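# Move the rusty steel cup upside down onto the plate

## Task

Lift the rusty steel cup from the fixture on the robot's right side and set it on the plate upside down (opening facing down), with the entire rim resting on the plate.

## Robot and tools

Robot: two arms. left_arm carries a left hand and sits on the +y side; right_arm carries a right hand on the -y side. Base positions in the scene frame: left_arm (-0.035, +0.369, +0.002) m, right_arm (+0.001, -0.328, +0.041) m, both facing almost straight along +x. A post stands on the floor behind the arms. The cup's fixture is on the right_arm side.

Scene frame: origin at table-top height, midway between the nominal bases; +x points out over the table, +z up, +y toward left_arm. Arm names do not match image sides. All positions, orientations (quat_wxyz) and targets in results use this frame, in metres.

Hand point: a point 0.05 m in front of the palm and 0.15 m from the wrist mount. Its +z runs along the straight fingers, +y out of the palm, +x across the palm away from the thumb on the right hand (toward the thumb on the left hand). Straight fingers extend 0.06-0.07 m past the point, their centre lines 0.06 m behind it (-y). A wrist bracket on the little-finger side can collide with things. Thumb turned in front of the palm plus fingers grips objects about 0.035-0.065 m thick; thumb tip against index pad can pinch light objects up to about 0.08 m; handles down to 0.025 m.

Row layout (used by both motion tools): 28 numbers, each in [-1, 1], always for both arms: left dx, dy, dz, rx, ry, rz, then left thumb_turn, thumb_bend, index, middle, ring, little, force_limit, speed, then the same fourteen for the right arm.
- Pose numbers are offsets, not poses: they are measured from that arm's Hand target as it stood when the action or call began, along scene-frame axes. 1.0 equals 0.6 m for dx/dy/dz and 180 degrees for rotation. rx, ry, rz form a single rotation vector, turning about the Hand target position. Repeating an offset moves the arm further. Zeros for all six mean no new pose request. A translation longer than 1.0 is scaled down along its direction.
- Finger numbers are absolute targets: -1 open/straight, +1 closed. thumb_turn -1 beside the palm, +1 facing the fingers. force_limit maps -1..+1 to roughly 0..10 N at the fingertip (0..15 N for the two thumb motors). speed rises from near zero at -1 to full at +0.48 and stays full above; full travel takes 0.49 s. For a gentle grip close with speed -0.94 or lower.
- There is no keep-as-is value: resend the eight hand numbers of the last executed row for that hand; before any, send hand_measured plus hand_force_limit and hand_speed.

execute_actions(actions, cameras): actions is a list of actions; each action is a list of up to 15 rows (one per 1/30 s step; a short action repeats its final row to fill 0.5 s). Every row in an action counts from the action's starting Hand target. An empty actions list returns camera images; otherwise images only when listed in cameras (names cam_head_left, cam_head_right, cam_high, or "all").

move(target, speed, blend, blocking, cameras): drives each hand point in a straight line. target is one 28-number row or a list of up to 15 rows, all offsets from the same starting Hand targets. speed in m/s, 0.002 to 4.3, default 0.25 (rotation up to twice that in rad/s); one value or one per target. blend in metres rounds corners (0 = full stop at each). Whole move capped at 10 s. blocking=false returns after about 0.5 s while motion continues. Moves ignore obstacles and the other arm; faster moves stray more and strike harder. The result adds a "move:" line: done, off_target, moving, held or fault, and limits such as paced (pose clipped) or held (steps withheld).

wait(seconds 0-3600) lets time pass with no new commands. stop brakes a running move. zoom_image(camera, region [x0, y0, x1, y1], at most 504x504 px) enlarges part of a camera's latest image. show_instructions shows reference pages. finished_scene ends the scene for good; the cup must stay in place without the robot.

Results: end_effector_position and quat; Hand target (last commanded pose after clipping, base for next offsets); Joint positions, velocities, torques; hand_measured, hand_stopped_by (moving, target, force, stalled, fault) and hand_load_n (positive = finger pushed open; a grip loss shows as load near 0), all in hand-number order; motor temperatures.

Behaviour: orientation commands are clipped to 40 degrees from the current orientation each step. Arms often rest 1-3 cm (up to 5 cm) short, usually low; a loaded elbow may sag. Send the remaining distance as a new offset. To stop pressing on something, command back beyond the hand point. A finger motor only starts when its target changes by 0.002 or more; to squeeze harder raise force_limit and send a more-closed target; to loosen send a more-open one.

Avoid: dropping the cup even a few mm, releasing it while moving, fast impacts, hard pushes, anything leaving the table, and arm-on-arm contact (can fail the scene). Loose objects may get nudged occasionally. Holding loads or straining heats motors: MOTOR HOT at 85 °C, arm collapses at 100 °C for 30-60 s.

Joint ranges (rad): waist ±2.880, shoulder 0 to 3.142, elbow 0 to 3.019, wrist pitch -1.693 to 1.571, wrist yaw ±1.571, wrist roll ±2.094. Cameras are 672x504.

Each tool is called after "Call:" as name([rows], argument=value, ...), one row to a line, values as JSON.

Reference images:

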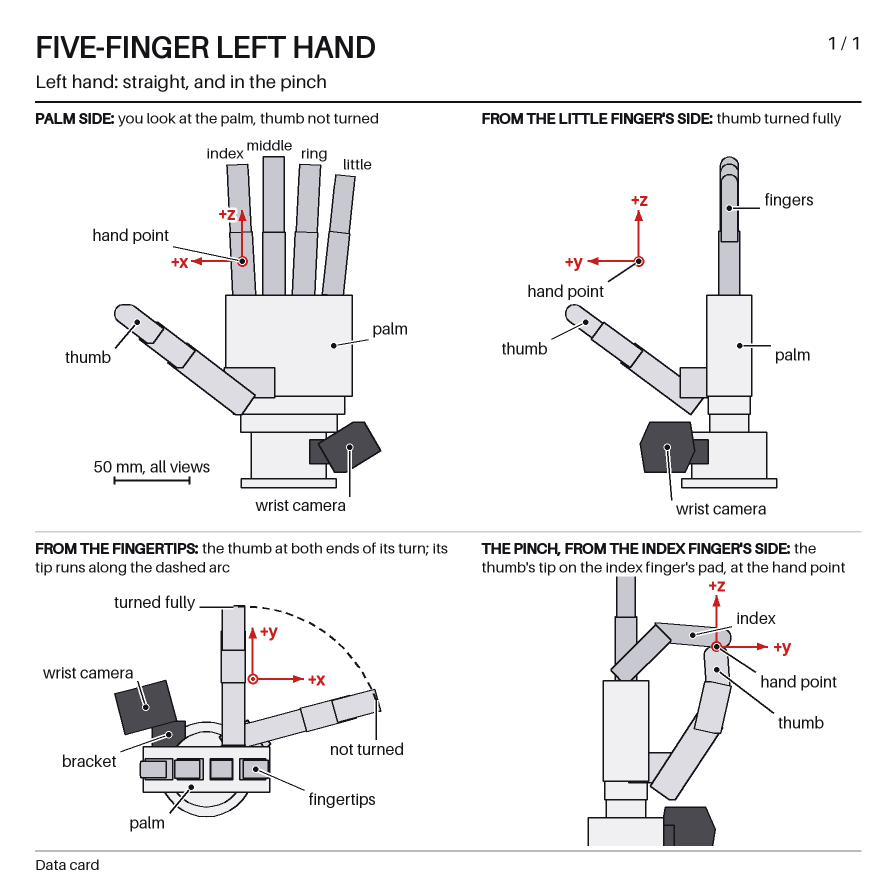

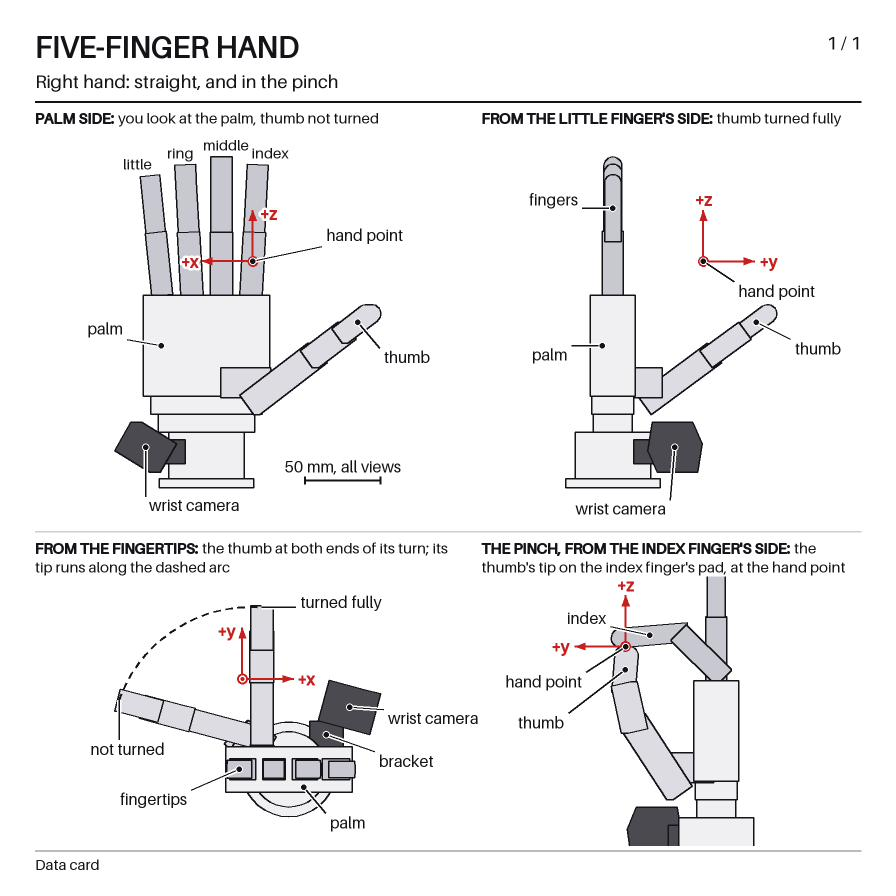

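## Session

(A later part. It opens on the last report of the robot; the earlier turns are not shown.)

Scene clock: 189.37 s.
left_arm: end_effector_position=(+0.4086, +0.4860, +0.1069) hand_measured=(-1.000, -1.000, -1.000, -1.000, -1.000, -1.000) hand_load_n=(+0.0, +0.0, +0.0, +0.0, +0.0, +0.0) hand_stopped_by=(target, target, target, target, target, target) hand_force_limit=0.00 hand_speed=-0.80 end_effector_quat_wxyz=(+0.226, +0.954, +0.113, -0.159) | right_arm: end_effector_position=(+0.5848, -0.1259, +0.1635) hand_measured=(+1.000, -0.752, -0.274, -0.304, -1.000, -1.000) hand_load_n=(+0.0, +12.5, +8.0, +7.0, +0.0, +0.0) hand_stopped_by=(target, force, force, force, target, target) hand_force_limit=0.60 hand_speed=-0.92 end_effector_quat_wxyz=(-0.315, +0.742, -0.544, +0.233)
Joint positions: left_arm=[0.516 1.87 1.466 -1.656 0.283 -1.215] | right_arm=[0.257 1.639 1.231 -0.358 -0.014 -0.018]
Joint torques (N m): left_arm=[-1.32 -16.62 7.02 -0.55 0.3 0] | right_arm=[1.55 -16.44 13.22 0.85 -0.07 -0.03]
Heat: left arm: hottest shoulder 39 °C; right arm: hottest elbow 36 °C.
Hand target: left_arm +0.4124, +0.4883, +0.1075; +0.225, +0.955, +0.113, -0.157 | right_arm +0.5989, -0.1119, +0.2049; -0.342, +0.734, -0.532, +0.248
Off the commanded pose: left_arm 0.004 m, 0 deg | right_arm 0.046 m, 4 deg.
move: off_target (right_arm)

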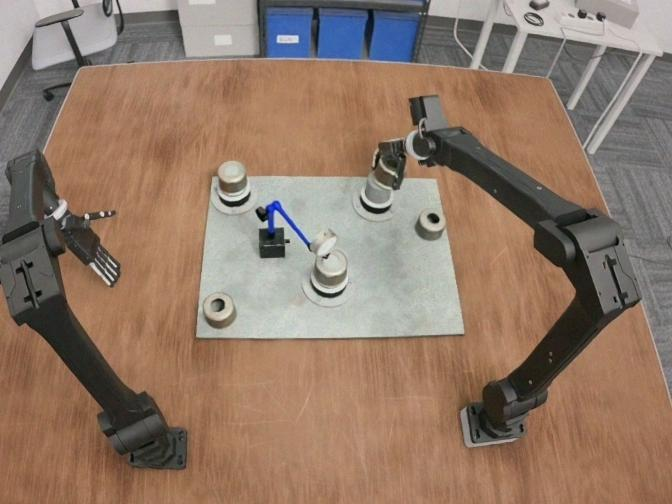

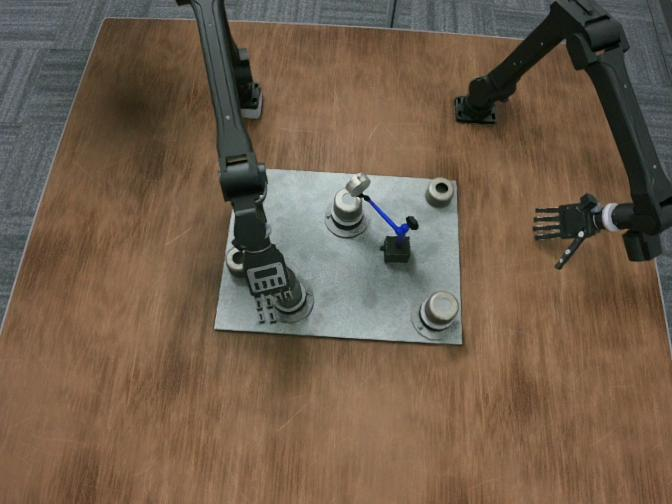

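Call:
move([
  [0,0,0,0,0,0,-1,-1,-1,-1,-1,-1,0,-0.8, 0,0,0.04,0,0,0,1,-0.3,0.1,0.1,-1,-1,0.6,-0.92],
], speed=0.05, cameras=["all"])

Call:
zoom_image(camera="cam_head_left", region=[355, 125, 415, 205])

Call:
zoom_image(camera="cam_high", region=[240, 255, 320, 325])

Scene clock: 199.47 s.
left_arm: end_effector_position=(+0.4086, +0.4860, +0.1069) hand_measured=(-1.000, -1.000, -1.000, -1.000, -1.000, -1.000) hand_load_n=(+0.0, -0.5, +0.0, +0.0, +0.0, +0.0) hand_stopped_by=(target, target, target, target, target, target) hand_force_limit=0.00 hand_speed=-0.80 end_effector_quat_wxyz=(+0.226, +0.954, +0.113, -0.159) | right_arm: end_effector_position=(+0.5797, -0.1274, +0.1768) hand_measured=(+1.000, -0.752, -0.274, -0.304, -1.000, -1.000) hand_load_n=(+0.0, +13.0, +8.0, +6.0, +0.0, +0.0) hand_stopped_by=(target, force, force, force, target, target) hand_force_limit=0.60 hand_speed=-0.92 end_effector_quat_wxyz=(-0.306, +0.746, -0.547, +0.226)
Joint positions: left_arm=[0.516 1.87 1.466 -1.656 0.283 -1.215] | right_arm=[0.257 1.623 1.259 -0.427 -0.014 -0.018]
Joint torques (N m): left_arm=[-1.32 -16.91 7.02 -0.51 0.3 0] | right_arm=[1.44 -17.03 14.27 1.14 -0.08 -0.04]
Heat: left arm: hottest shoulder 39 °C; right arm: hottest elbow 38 °C.
Hand target: left_arm +0.4124, +0.4883, +0.1075; +0.225, +0.955, +0.113, -0.157 | right_arm +0.5988, -0.1120, +0.2288; -0.342, +0.734, -0.532, +0.248
Off the commanded pose: left_arm 0.004 m, 0 deg | right_arm 0.058 m, 5 deg.
move: off_target (right_arm)

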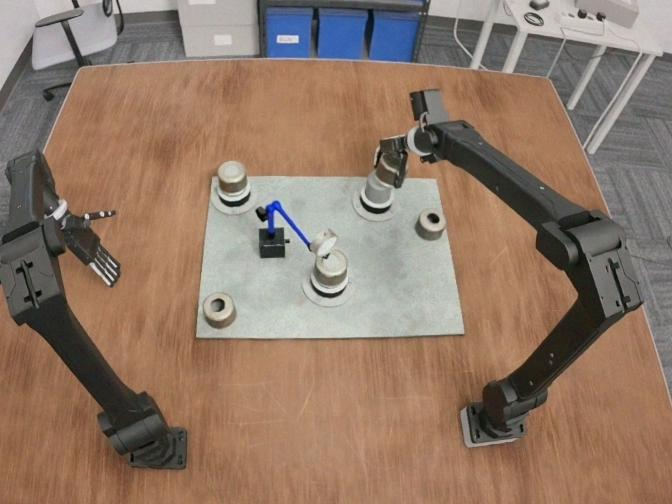

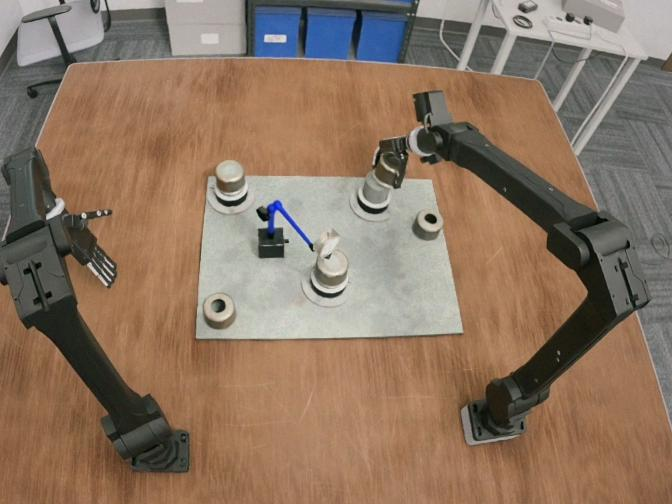

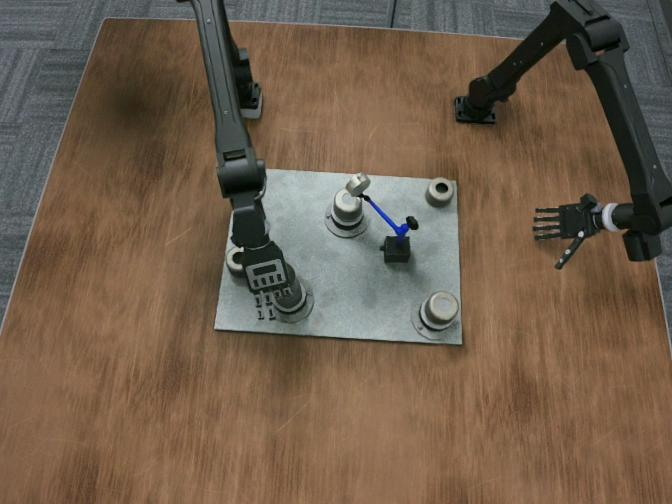

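Scaled by 6.300 from the camera's image (finer frame: 960x720).

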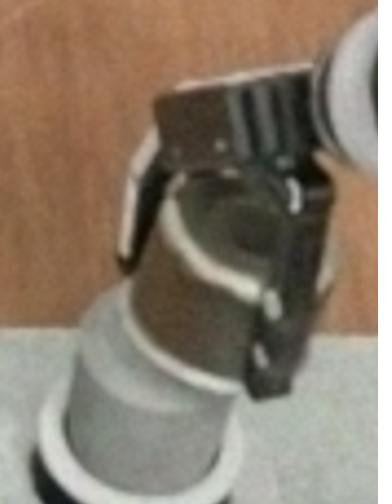

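Scaled by 6.300 from the camera's image (finer frame: 960x720).

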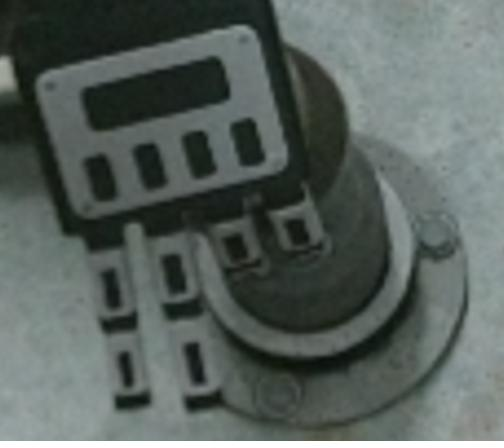

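Call:
move([
  [0,0,0,0,0,0,-1,-1,-1,-1,-1,-1,0,-0.8, 0,0,0.034,0,0,0,1,-0.3,0.1,0.1,-1,-1,0.6,-0.92],
  [0,0,0,0,0,0,-1,-1,-1,-1,-1,-1,0,-0.8, -0.306,-0.047,0.034,0,0,0,1,-0.3,0.1,0.1,-1,-1,0.6,-0.92],
], speed=0.08, blend=[0.01,0], cameras=["all"])

Call:
zoom_image(camera="cam_head_left", region=[360, 150, 480, 270])

Call:
zoom_image(camera="cam_high", region=[220, 170, 320, 270])

Scene clock: 208.57 s.
left_arm: end_effector_position=(+0.4086, +0.4860, +0.1069) hand_measured=(-1.000, -1.000, -1.000, -1.000, -1.000, -1.000) hand_load_n=(+0.0, +0.0, +0.0, +0.0, +0.0, +0.0) hand_stopped_by=(target, target, target, target, target, target) hand_force_limit=0.00 hand_speed=-0.80 end_effector_quat_wxyz=(+0.226, +0.954, +0.113, -0.159) | right_arm: end_effector_position=(+0.4153, -0.1479, +0.2322) hand_measured=(+1.000, -0.752, -0.274, -0.304, -1.000, -1.000) hand_load_n=(+0.0, +13.0, +8.0, +6.0, +0.0, +0.0) hand_stopped_by=(target, force, force, force, target, target) hand_force_limit=0.60 hand_speed=-0.92 end_effector_quat_wxyz=(-0.327, +0.739, -0.537, +0.244)
Joint positions: left_arm=[0.516 1.87 1.466 -1.656 0.283 -1.215] | right_arm=[0.333 1.12 0.896 -0.507 0.041 0.024]
Joint torques (N m): left_arm=[-1.44 -16.67 7.05 -0.55 0.3 0] | right_arm=[1.67 -9.41 10.93 1.17 0.1 0.07]
Motor temperatures (°C): left_arm=[38 39 34 31 29 29] | right_arm=[29 32 39 29 31 27]
Heat: left arm: hottest shoulder 39 °C; right arm: hottest elbow 39 °C.
Hand target: left_arm +0.4124, +0.4883, +0.1075; +0.225, +0.955, +0.113, -0.157 | right_arm +0.4151, -0.1401, +0.2491; -0.341, +0.734, -0.532, +0.248
Off the commanded pose: left_arm 0.004 m, 0 deg | right_arm 0.019 m, 2 deg.
move: off_target (right_arm)

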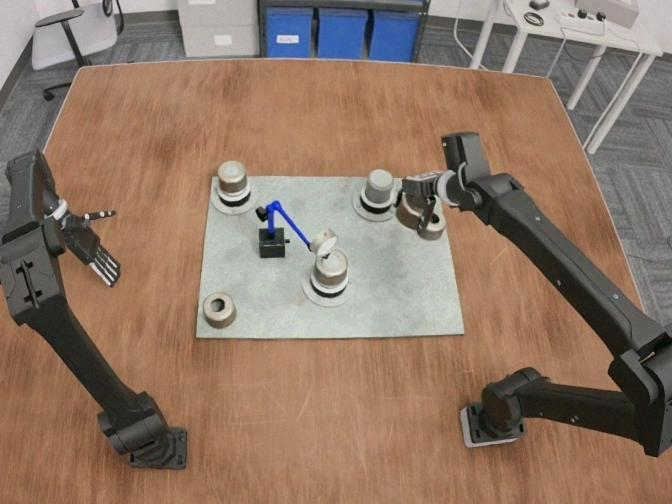

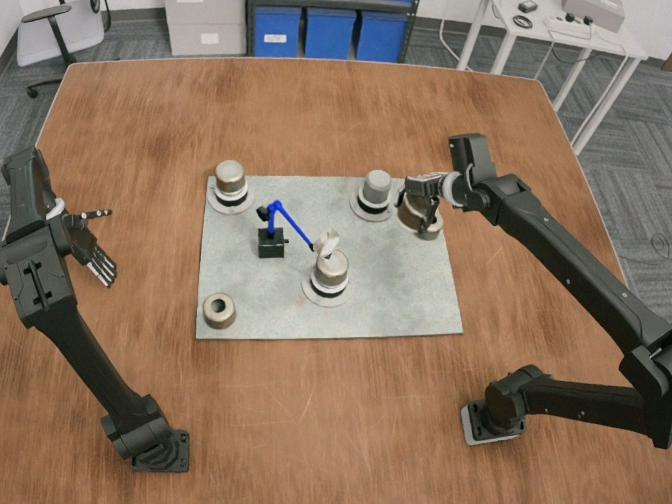

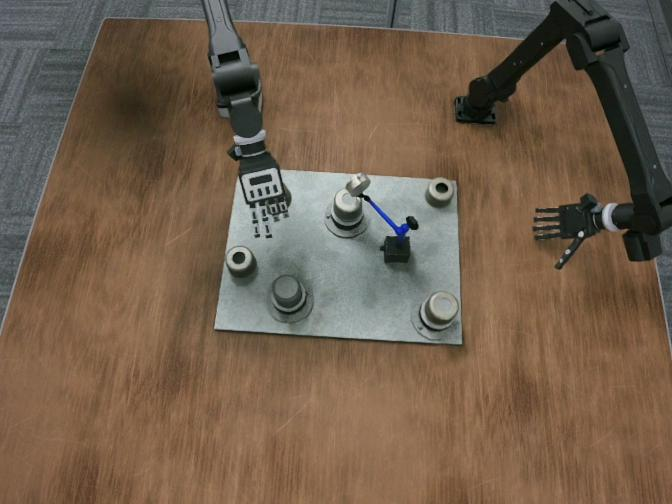

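Scaled by 4.200 from the camera's image (finer frame: 960x720).

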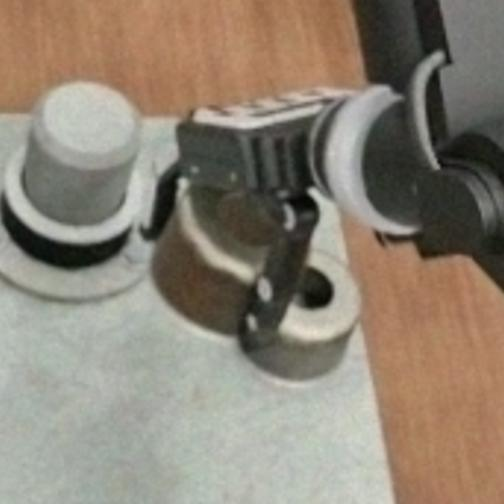

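Scaled by 5.040 from the camera's image (finer frame: 960x720).

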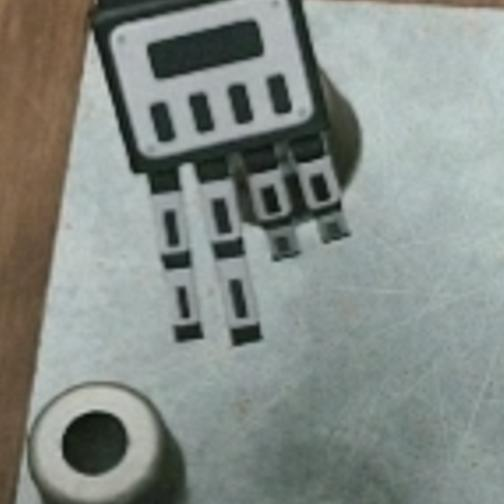

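Call:
move([
  [0,0,0,0,0,0,-1,-1,-1,-1,-1,-1,0,-0.8, 0,0,-0.1,-0.0627,-0.0227,0,1,-0.3,0.1,0.1,-1,-1,0.6,-0.92],
  [0,0,0,0,0,0,-1,-1,-1,-1,-1,-1,0,-0.8, 0,0,-0.2235,-0.0627,-0.0227,0,1,-0.3,0.1,0.1,-1,-1,0.6,-0.92],
], speed=0.08, blend=[0.01,0], cameras=["all"])

Call:
zoom_image(camera="cam_head_left", region=[360, 180, 480, 300])

Call:
zoom_image(camera="cam_high", region=[220, 170, 320, 270])

Scene clock: 216.87 s.
left_arm: end_effector_position=(+0.4086, +0.4860, +0.1069) hand_measured=(-1.000, -1.000, -1.000, -1.000, -1.000, -1.000) hand_load_n=(+0.0, +0.0, +0.0, +0.0, +0.0, +0.0) hand_stopped_by=(target, target, target, target, target, target) hand_force_limit=0.00 hand_speed=-0.80 end_effector_quat_wxyz=(+0.226, +0.954, +0.113, -0.159) | right_arm: end_effector_position=(+0.4055, -0.1512, +0.1014) hand_measured=(+1.000, -0.752, -0.274, -0.304, -1.000, -1.000) hand_load_n=(+0.0, +13.0, +8.0, +6.0, +0.0, -0.5) hand_stopped_by=(target, force, force, force, target, target) hand_force_limit=0.60 hand_speed=-0.92 end_effector_quat_wxyz=(-0.267, +0.760, -0.503, +0.314)
Joint positions: left_arm=[0.516 1.87 1.466 -1.656 0.283 -1.215] | right_arm=[0.438 1.274 0.651 -0.127 0.255 -0.05]
Joint torques (N m): left_arm=[-1.26 -16.67 7.02 -0.53 0.3 -0.01] | right_arm=[1.67 -8.18 9.33 2.56 0.3 -0.12]
Heat: left arm: hottest shoulder 39 °C; right arm: hottest elbow 38 °C.
Hand target: left_arm +0.4124, +0.4883, +0.1075; +0.225, +0.955, +0.113, -0.157 | right_arm +0.4153, -0.1400, +0.1153; -0.287, +0.755, -0.492, +0.326
Off the commanded pose: left_arm 0.004 m, 0 deg | right_arm 0.020 m, 3 deg.
move: off_target (right_arm)

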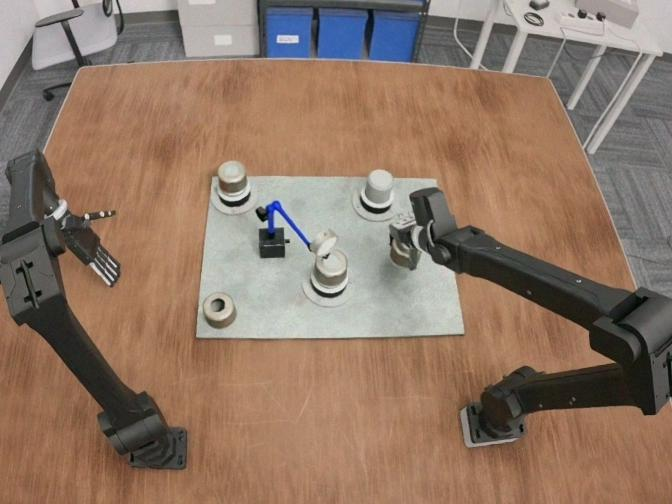

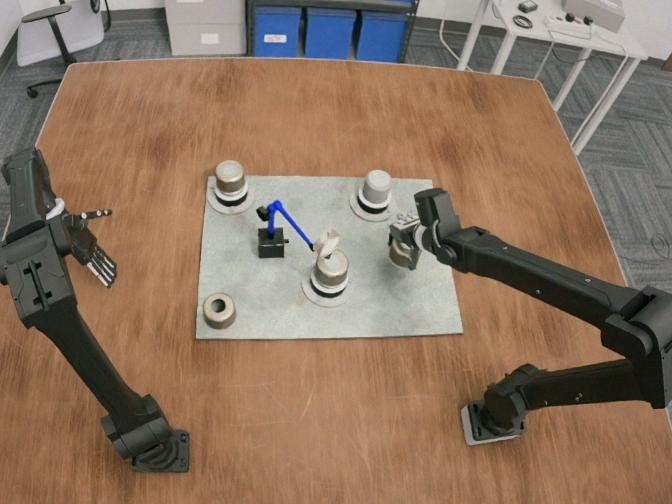

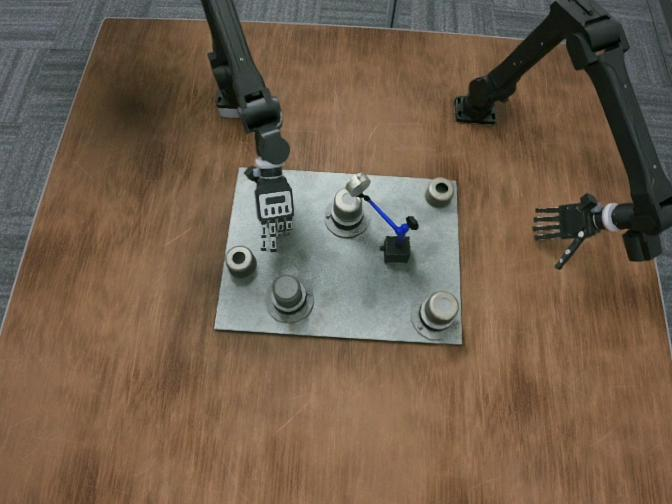

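Scaled by 4.200 from the camera's image (finer frame: 960x720).

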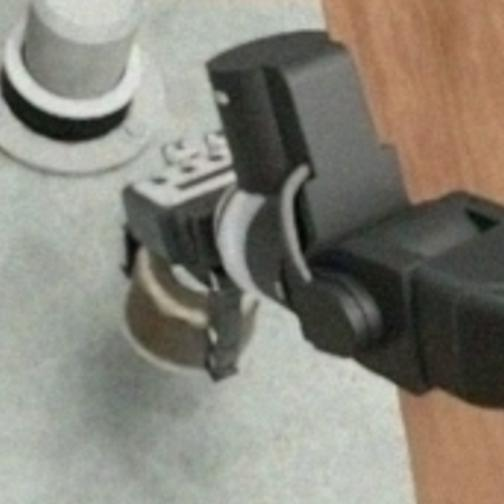

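Scaled by 5.040 from the camera's image (finer frame: 960x720).

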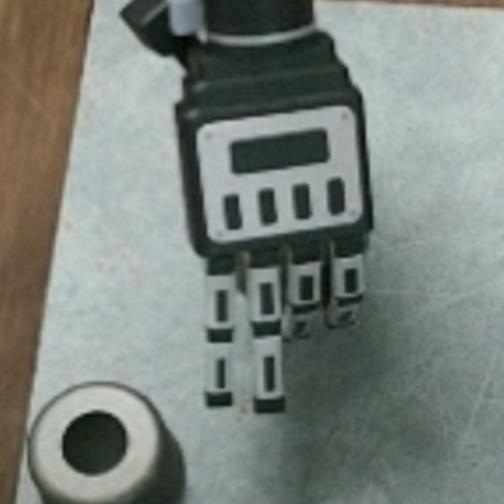

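Call:
zoom_image(camera="cam_head_left", region=[380, 225, 430, 275])

Call:
zoom_image(camera="cam_head_right", region=[380, 225, 430, 275])

Scaled by 10.080 from the camera's image (finer frame: 960x720).

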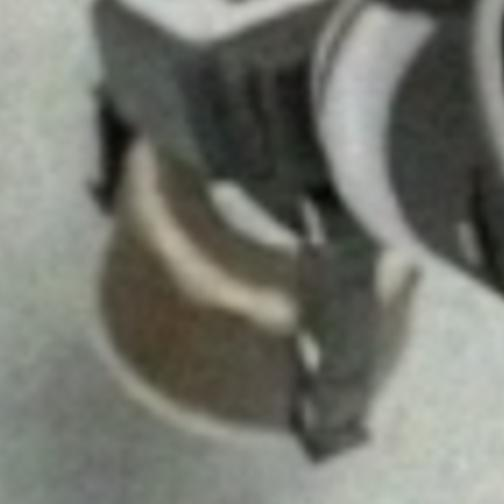

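Scaled by 10.080 from the camera's image (finer frame: 960x720).

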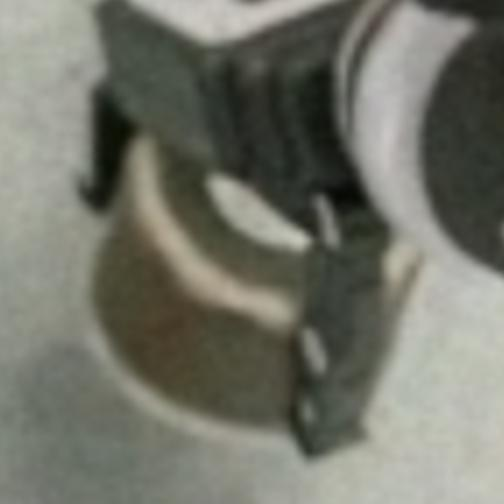

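Call:
move([
  [0,0,0,0,0,0,-1,-1,-1,-1,-1,-1,0,-0.8, 0,0,-0.067,0,0,0,1,-0.3,0.1,0.1,-1,-1,0.6,-0.92],
], speed=0.05, cameras=["all"])

Call:
zoom_image(camera="cam_head_left", region=[380, 235, 430, 285])

Call:
zoom_image(camera="cam_high", region=[230, 180, 310, 260])

Scene clock: 232.63 s.
left_arm: end_effector_position=(+0.4086, +0.4860, +0.1069) hand_measured=(-1.000, -1.000, -1.000, -1.000, -1.000, -1.000) hand_load_n=(+0.0, +0.0, +0.0, +0.0, +0.0, +0.0) hand_stopped_by=(target, target, target, target, target, target) hand_force_limit=0.00 hand_speed=-0.80 end_effector_quat_wxyz=(+0.226, +0.954, +0.113, -0.159) | right_arm: end_effector_position=(+0.4063, -0.1508, +0.0639) hand_measured=(+1.000, -0.752, -0.274, -0.304, -1.000, -1.000) hand_load_n=(+0.5, +13.0, +8.0, +6.0, +0.0, +0.0) hand_stopped_by=(target, force, force, force, target, target) hand_force_limit=0.60 hand_speed=-0.92 end_effector_quat_wxyz=(-0.269, +0.759, -0.503, +0.315)
Joint positions: left_arm=[0.516 1.87 1.466 -1.656 0.283 -1.215] | right_arm=[0.438 1.362 0.6 0.017 0.255 -0.05]
Joint torques (N m): left_arm=[-1.26 -16.73 7.04 -0.51 0.3 0] | right_arm=[1.73 -8.35 8.34 2.65 0.29 -0.14]
Heat: left arm: hottest shoulder 39 °C; right arm: hottest elbow 38 °C.
Hand target: left_arm +0.4124, +0.4883, +0.1075; +0.225, +0.955, +0.113, -0.157 | right_arm +0.4152, -0.1400, +0.0750; -0.286, +0.755, -0.492, +0.326
Off the commanded pose: left_arm 0.004 m, 0 deg | right_arm 0.018 m, 3 deg.
move: off_target (right_arm)

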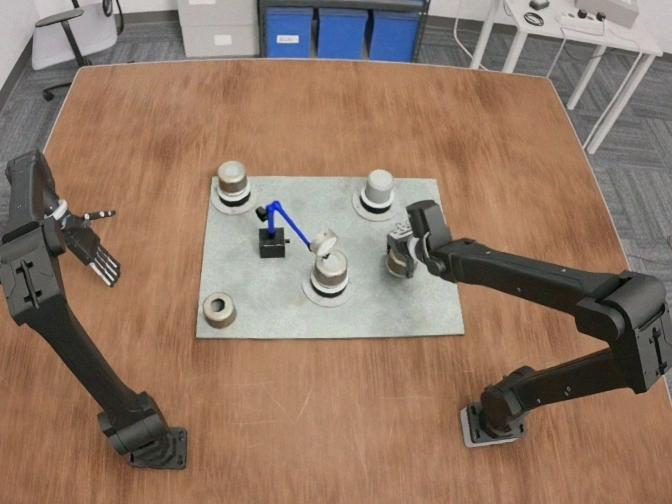

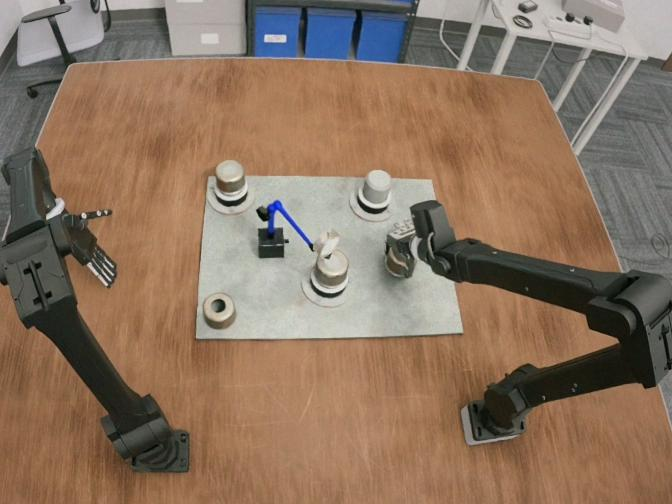

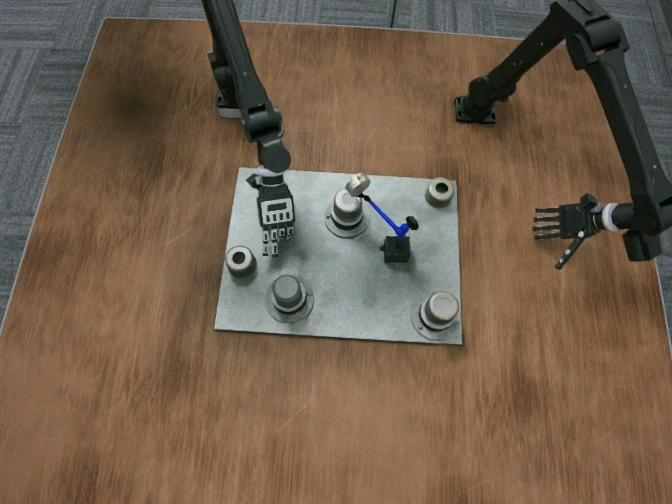

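Scaled by 10.080 from the camera's image (finer frame: 960x720).

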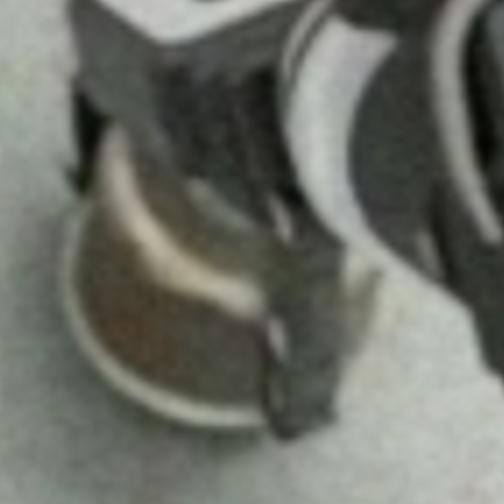

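Scaled by 6.300 from the camera's image (finer frame: 960x720).

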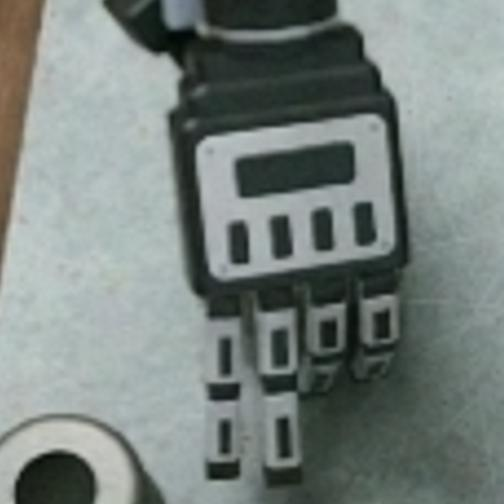

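Call:
move([
  [0,0,0,0,0,0,-1,-1,-1,-1,-1,-1,0,-0.8, 0,0,-0.017,0,0,0,1,-0.3,0.1,0.1,-1,-1,0.6,-0.92],
], speed=0.03, cameras=["all"])

Call:
zoom_image(camera="cam_head_left", region=[380, 235, 430, 285])

Scene clock: 239.73 s.
left_arm: end_effector_position=(+0.4086, +0.4860, +0.1069) hand_measured=(-1.000, -1.000, -1.000, -1.000, -1.000, -1.000) hand_load_n=(+0.0, +0.0, +0.0, +0.0, +0.0, +0.0) hand_stopped_by=(target, target, target, target, target, target) hand_force_limit=0.00 hand_speed=-0.80 end_effector_quat_wxyz=(+0.226, +0.954, +0.113, -0.159) | right_arm: end_effector_position=(+0.4069, -0.1505, +0.0546) hand_measured=(+1.000, -0.752, -0.274, -0.304, -1.000, -1.000) hand_load_n=(+0.5, +12.5, +8.0, +6.0, -0.5, +0.0) hand_stopped_by=(target, force, force, force, target, target) hand_force_limit=0.60 hand_speed=-0.92 end_effector_quat_wxyz=(-0.270, +0.758, -0.503, +0.316)
Joint positions: left_arm=[0.516 1.87 1.466 -1.656 0.283 -1.215] | right_arm=[0.438 1.388 0.589 0.056 0.255 -0.05]
Joint torques (N m): left_arm=[-1.38 -16.67 7.02 -0.51 0.31 -0.01] | right_arm=[1.61 -8.35 8.01 2.65 0.3 -0.13]
Heat: left arm: hottest shoulder 39 °C; right arm: hottest elbow 37 °C.
Hand target: left_arm +0.4124, +0.4883, +0.1075; +0.225, +0.955, +0.113, -0.157 | right_arm +0.4152, -0.1400, +0.0647; -0.286, +0.755, -0.492, +0.325
Off the commanded pose: left_arm 0.004 m, 0 deg | right_arm 0.017 m, 3 deg.
move: off_target (right_arm)

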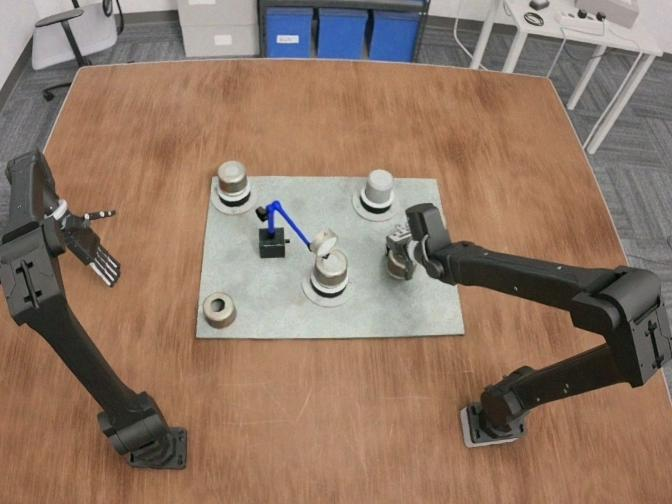

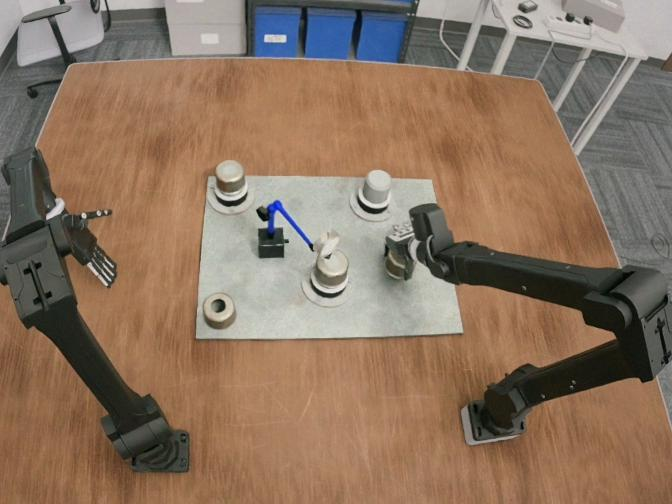

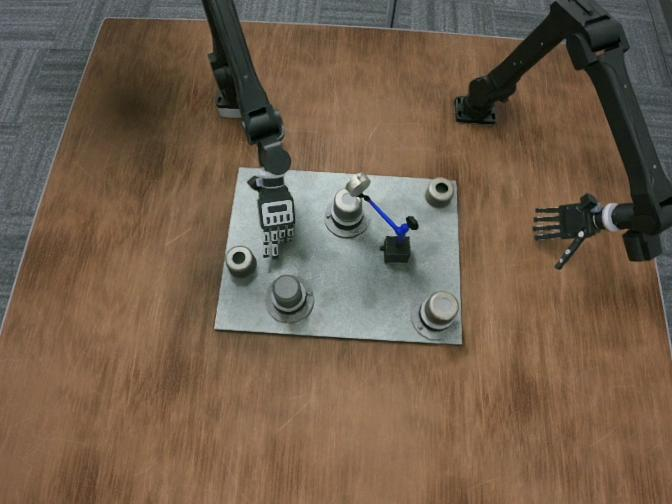

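Scaled by 10.080 from the camera's image (finer frame: 960x720).

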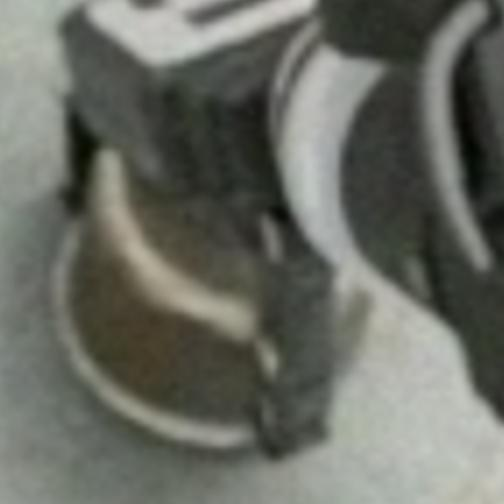

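Call:
move([
  [0,0,0,0,0,0,-1,-1,-1,-1,-1,-1,0,-0.8, 0,0,-0.013,0,0,0,1,-0.3,0.1,0.1,-1,-1,0.6,-0.92],
], speed=0.03, cameras=["cam_head_left"])

Call:
zoom_image(camera="cam_head_left", region=[380, 235, 430, 285])

Scene clock: 242.90 s.
left_arm: end_effector_position=(+0.4086, +0.4860, +0.1069) hand_measured=(-1.000, -1.000, -1.000, -1.000, -1.000, -1.000) hand_load_n=(+0.0, -0.5, +0.0, +0.0, +0.0, +0.0) hand_stopped_by=(target, target, target, target, target, target) hand_force_limit=0.00 hand_speed=-0.80 end_effector_quat_wxyz=(+0.226, +0.954, +0.113, -0.159) | right_arm: end_effector_position=(+0.4106, -0.1490, +0.0532) hand_measured=(+1.000, -0.752, -0.274, -0.304, -1.000, -1.000) hand_load_n=(+0.5, +13.0, +7.5, +5.5, +0.0, +0.0) hand_stopped_by=(target, force, force, force, target, target) hand_force_limit=0.60 hand_speed=-0.92 end_effector_quat_wxyz=(-0.276, +0.755, -0.502, +0.320)
Joint positions: left_arm=[0.516 1.87 1.466 -1.656 0.283 -1.215] | right_arm=[0.438 1.399 0.585 0.087 0.256 -0.051]
Joint torques (N m): left_arm=[-1.2 -16.73 7.04 -0.55 0.3 -0.01] | right_arm=[1.55 -7.77 7.53 2.52 0.24 -0.12]
Heat: left arm: hottest shoulder 39 °C; right arm: hottest elbow 37 °C.
Hand target: left_arm +0.4124, +0.4883, +0.1075; +0.225, +0.955, +0.113, -0.157 | right_arm +0.4152, -0.1401, +0.0569; -0.286, +0.755, -0.492, +0.325
Off the commanded pose: left_arm 0.004 m, 0 deg | right_arm 0.011 m, 2 deg.
move: off_target (right_arm)

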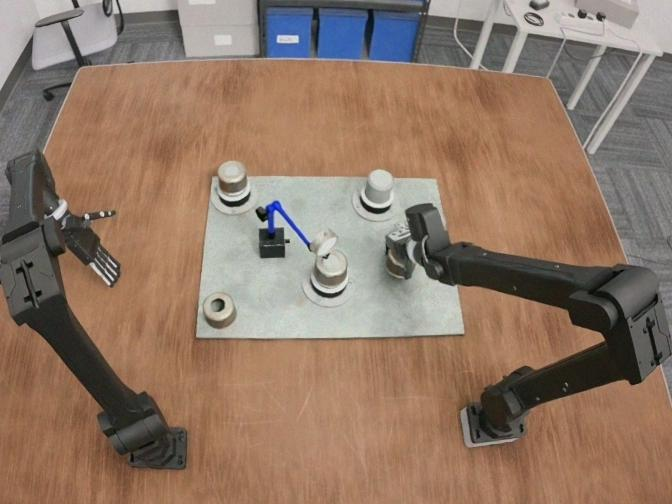

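Scaled by 10.080 from the camera's image (finer frame: 960x720).

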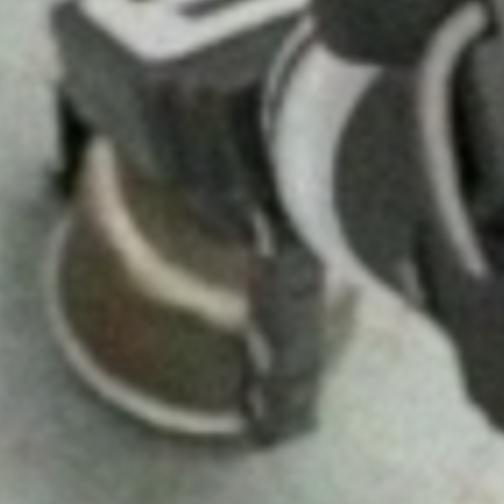

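Call:
move([
  [0,0,0,0,0,0,-1,-1,-1,-1,-1,-1,0,-0.8, -0.004,0,-0.015,0,0,0,1,-0.3,0.1,0.1,-1,-1,0.6,-0.92],
], speed=0.03, cameras=["cam_head_left","cam_head_right","cam_high"])

Call:
zoom_image(camera="cam_head_left", region=[380, 235, 430, 285])

Call:
zoom_image(camera="cam_head_right", region=[375, 235, 425, 285])

Call:
zoom_image(camera="cam_high", region=[250, 190, 310, 250])

Scene clock: 251.73 s.
left_arm: end_effector_position=(+0.4086, +0.4860, +0.1069) hand_measured=(-1.000, -1.000, -1.000, -1.000, -1.000, -1.000) hand_load_n=(+0.0, +0.0, +0.0, +0.0, +0.0, +0.0) hand_stopped_by=(target, target, target, target, target, target) hand_force_limit=0.00 hand_speed=-0.80 end_effector_quat_wxyz=(+0.226, +0.954, +0.113, -0.159) | right_arm: end_effector_position=(+0.4136, -0.1477, +0.0520) hand_measured=(+1.000, -0.752, -0.274, -0.304, -1.000, -1.000) hand_load_n=(+0.5, +13.5, +7.5, +5.0, +0.0, +0.0) hand_stopped_by=(target, force, force, force, target, target) hand_force_limit=0.60 hand_speed=-0.92 end_effector_quat_wxyz=(-0.283, +0.750, -0.501, +0.326)
Joint positions: left_arm=[0.516 1.87 1.466 -1.656 0.283 -1.215] | right_arm=[0.44 1.409 0.577 0.127 0.261 -0.051]
Joint torques (N m): left_arm=[-1.32 -16.79 7.05 -0.54 0.31 -0.01] | right_arm=[1.85 -6.89 7.01 2.33 0.16 -0.11]
Heat: left arm: hottest shoulder 39 °C; right arm: hottest elbow 37 °C.
Hand target: left_arm +0.4124, +0.4883, +0.1075; +0.225, +0.955, +0.113, -0.157 | right_arm +0.4129, -0.1400, +0.0480; -0.287, +0.755, -0.492, +0.326
Off the commanded pose: left_arm 0.004 m, 0 deg | right_arm 0.009 m, 1 deg.
move: done

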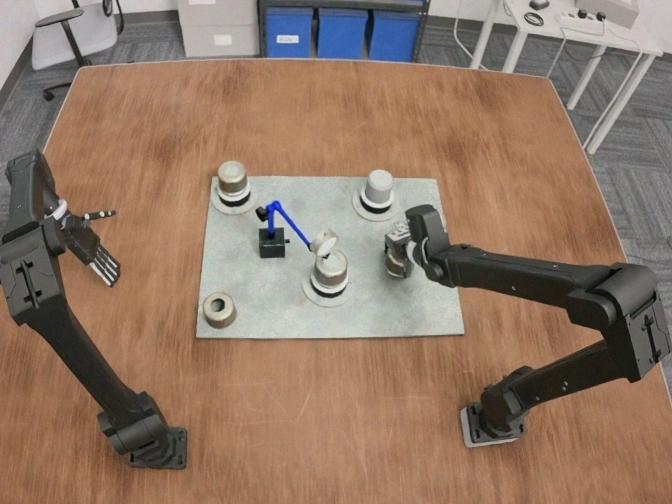

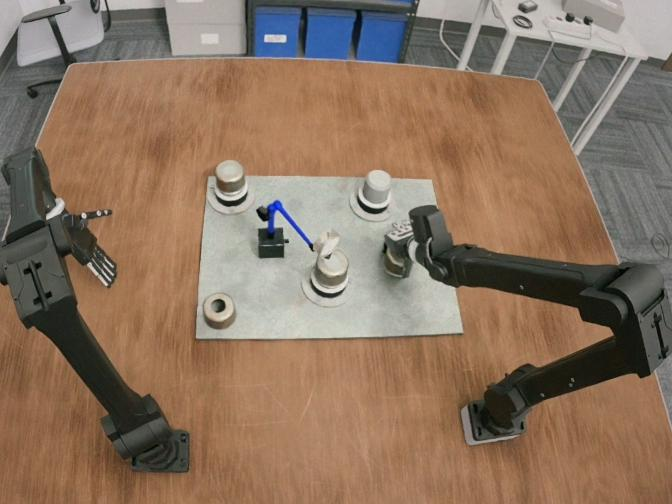

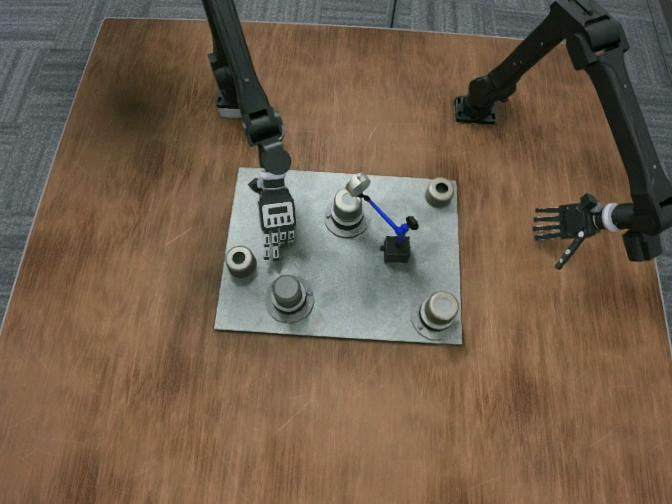

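Scaled by 10.080 from the camera's image (finer frame: 960x720).

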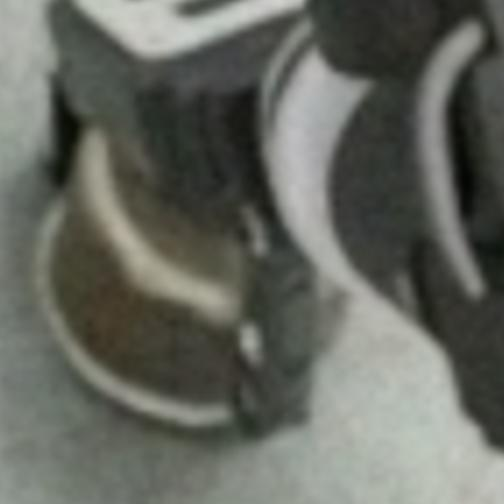

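Scaled by 10.080 from the camera's image (finer frame: 960x720).

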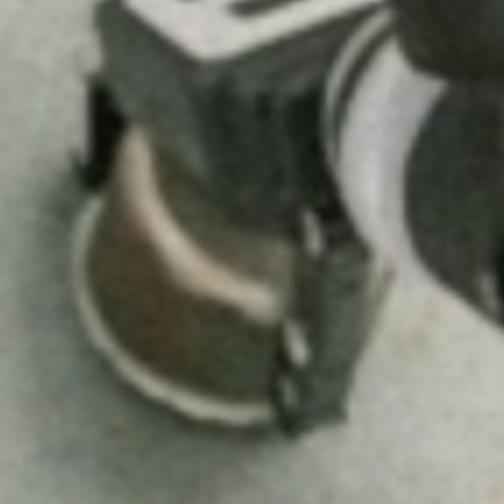

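Scaled by 8.400 from the camera's image (finer frame: 960x720).

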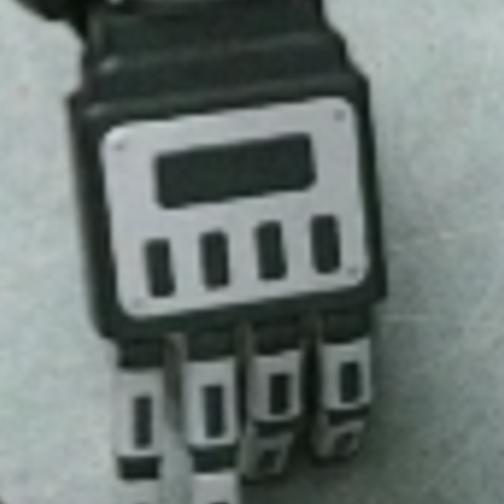

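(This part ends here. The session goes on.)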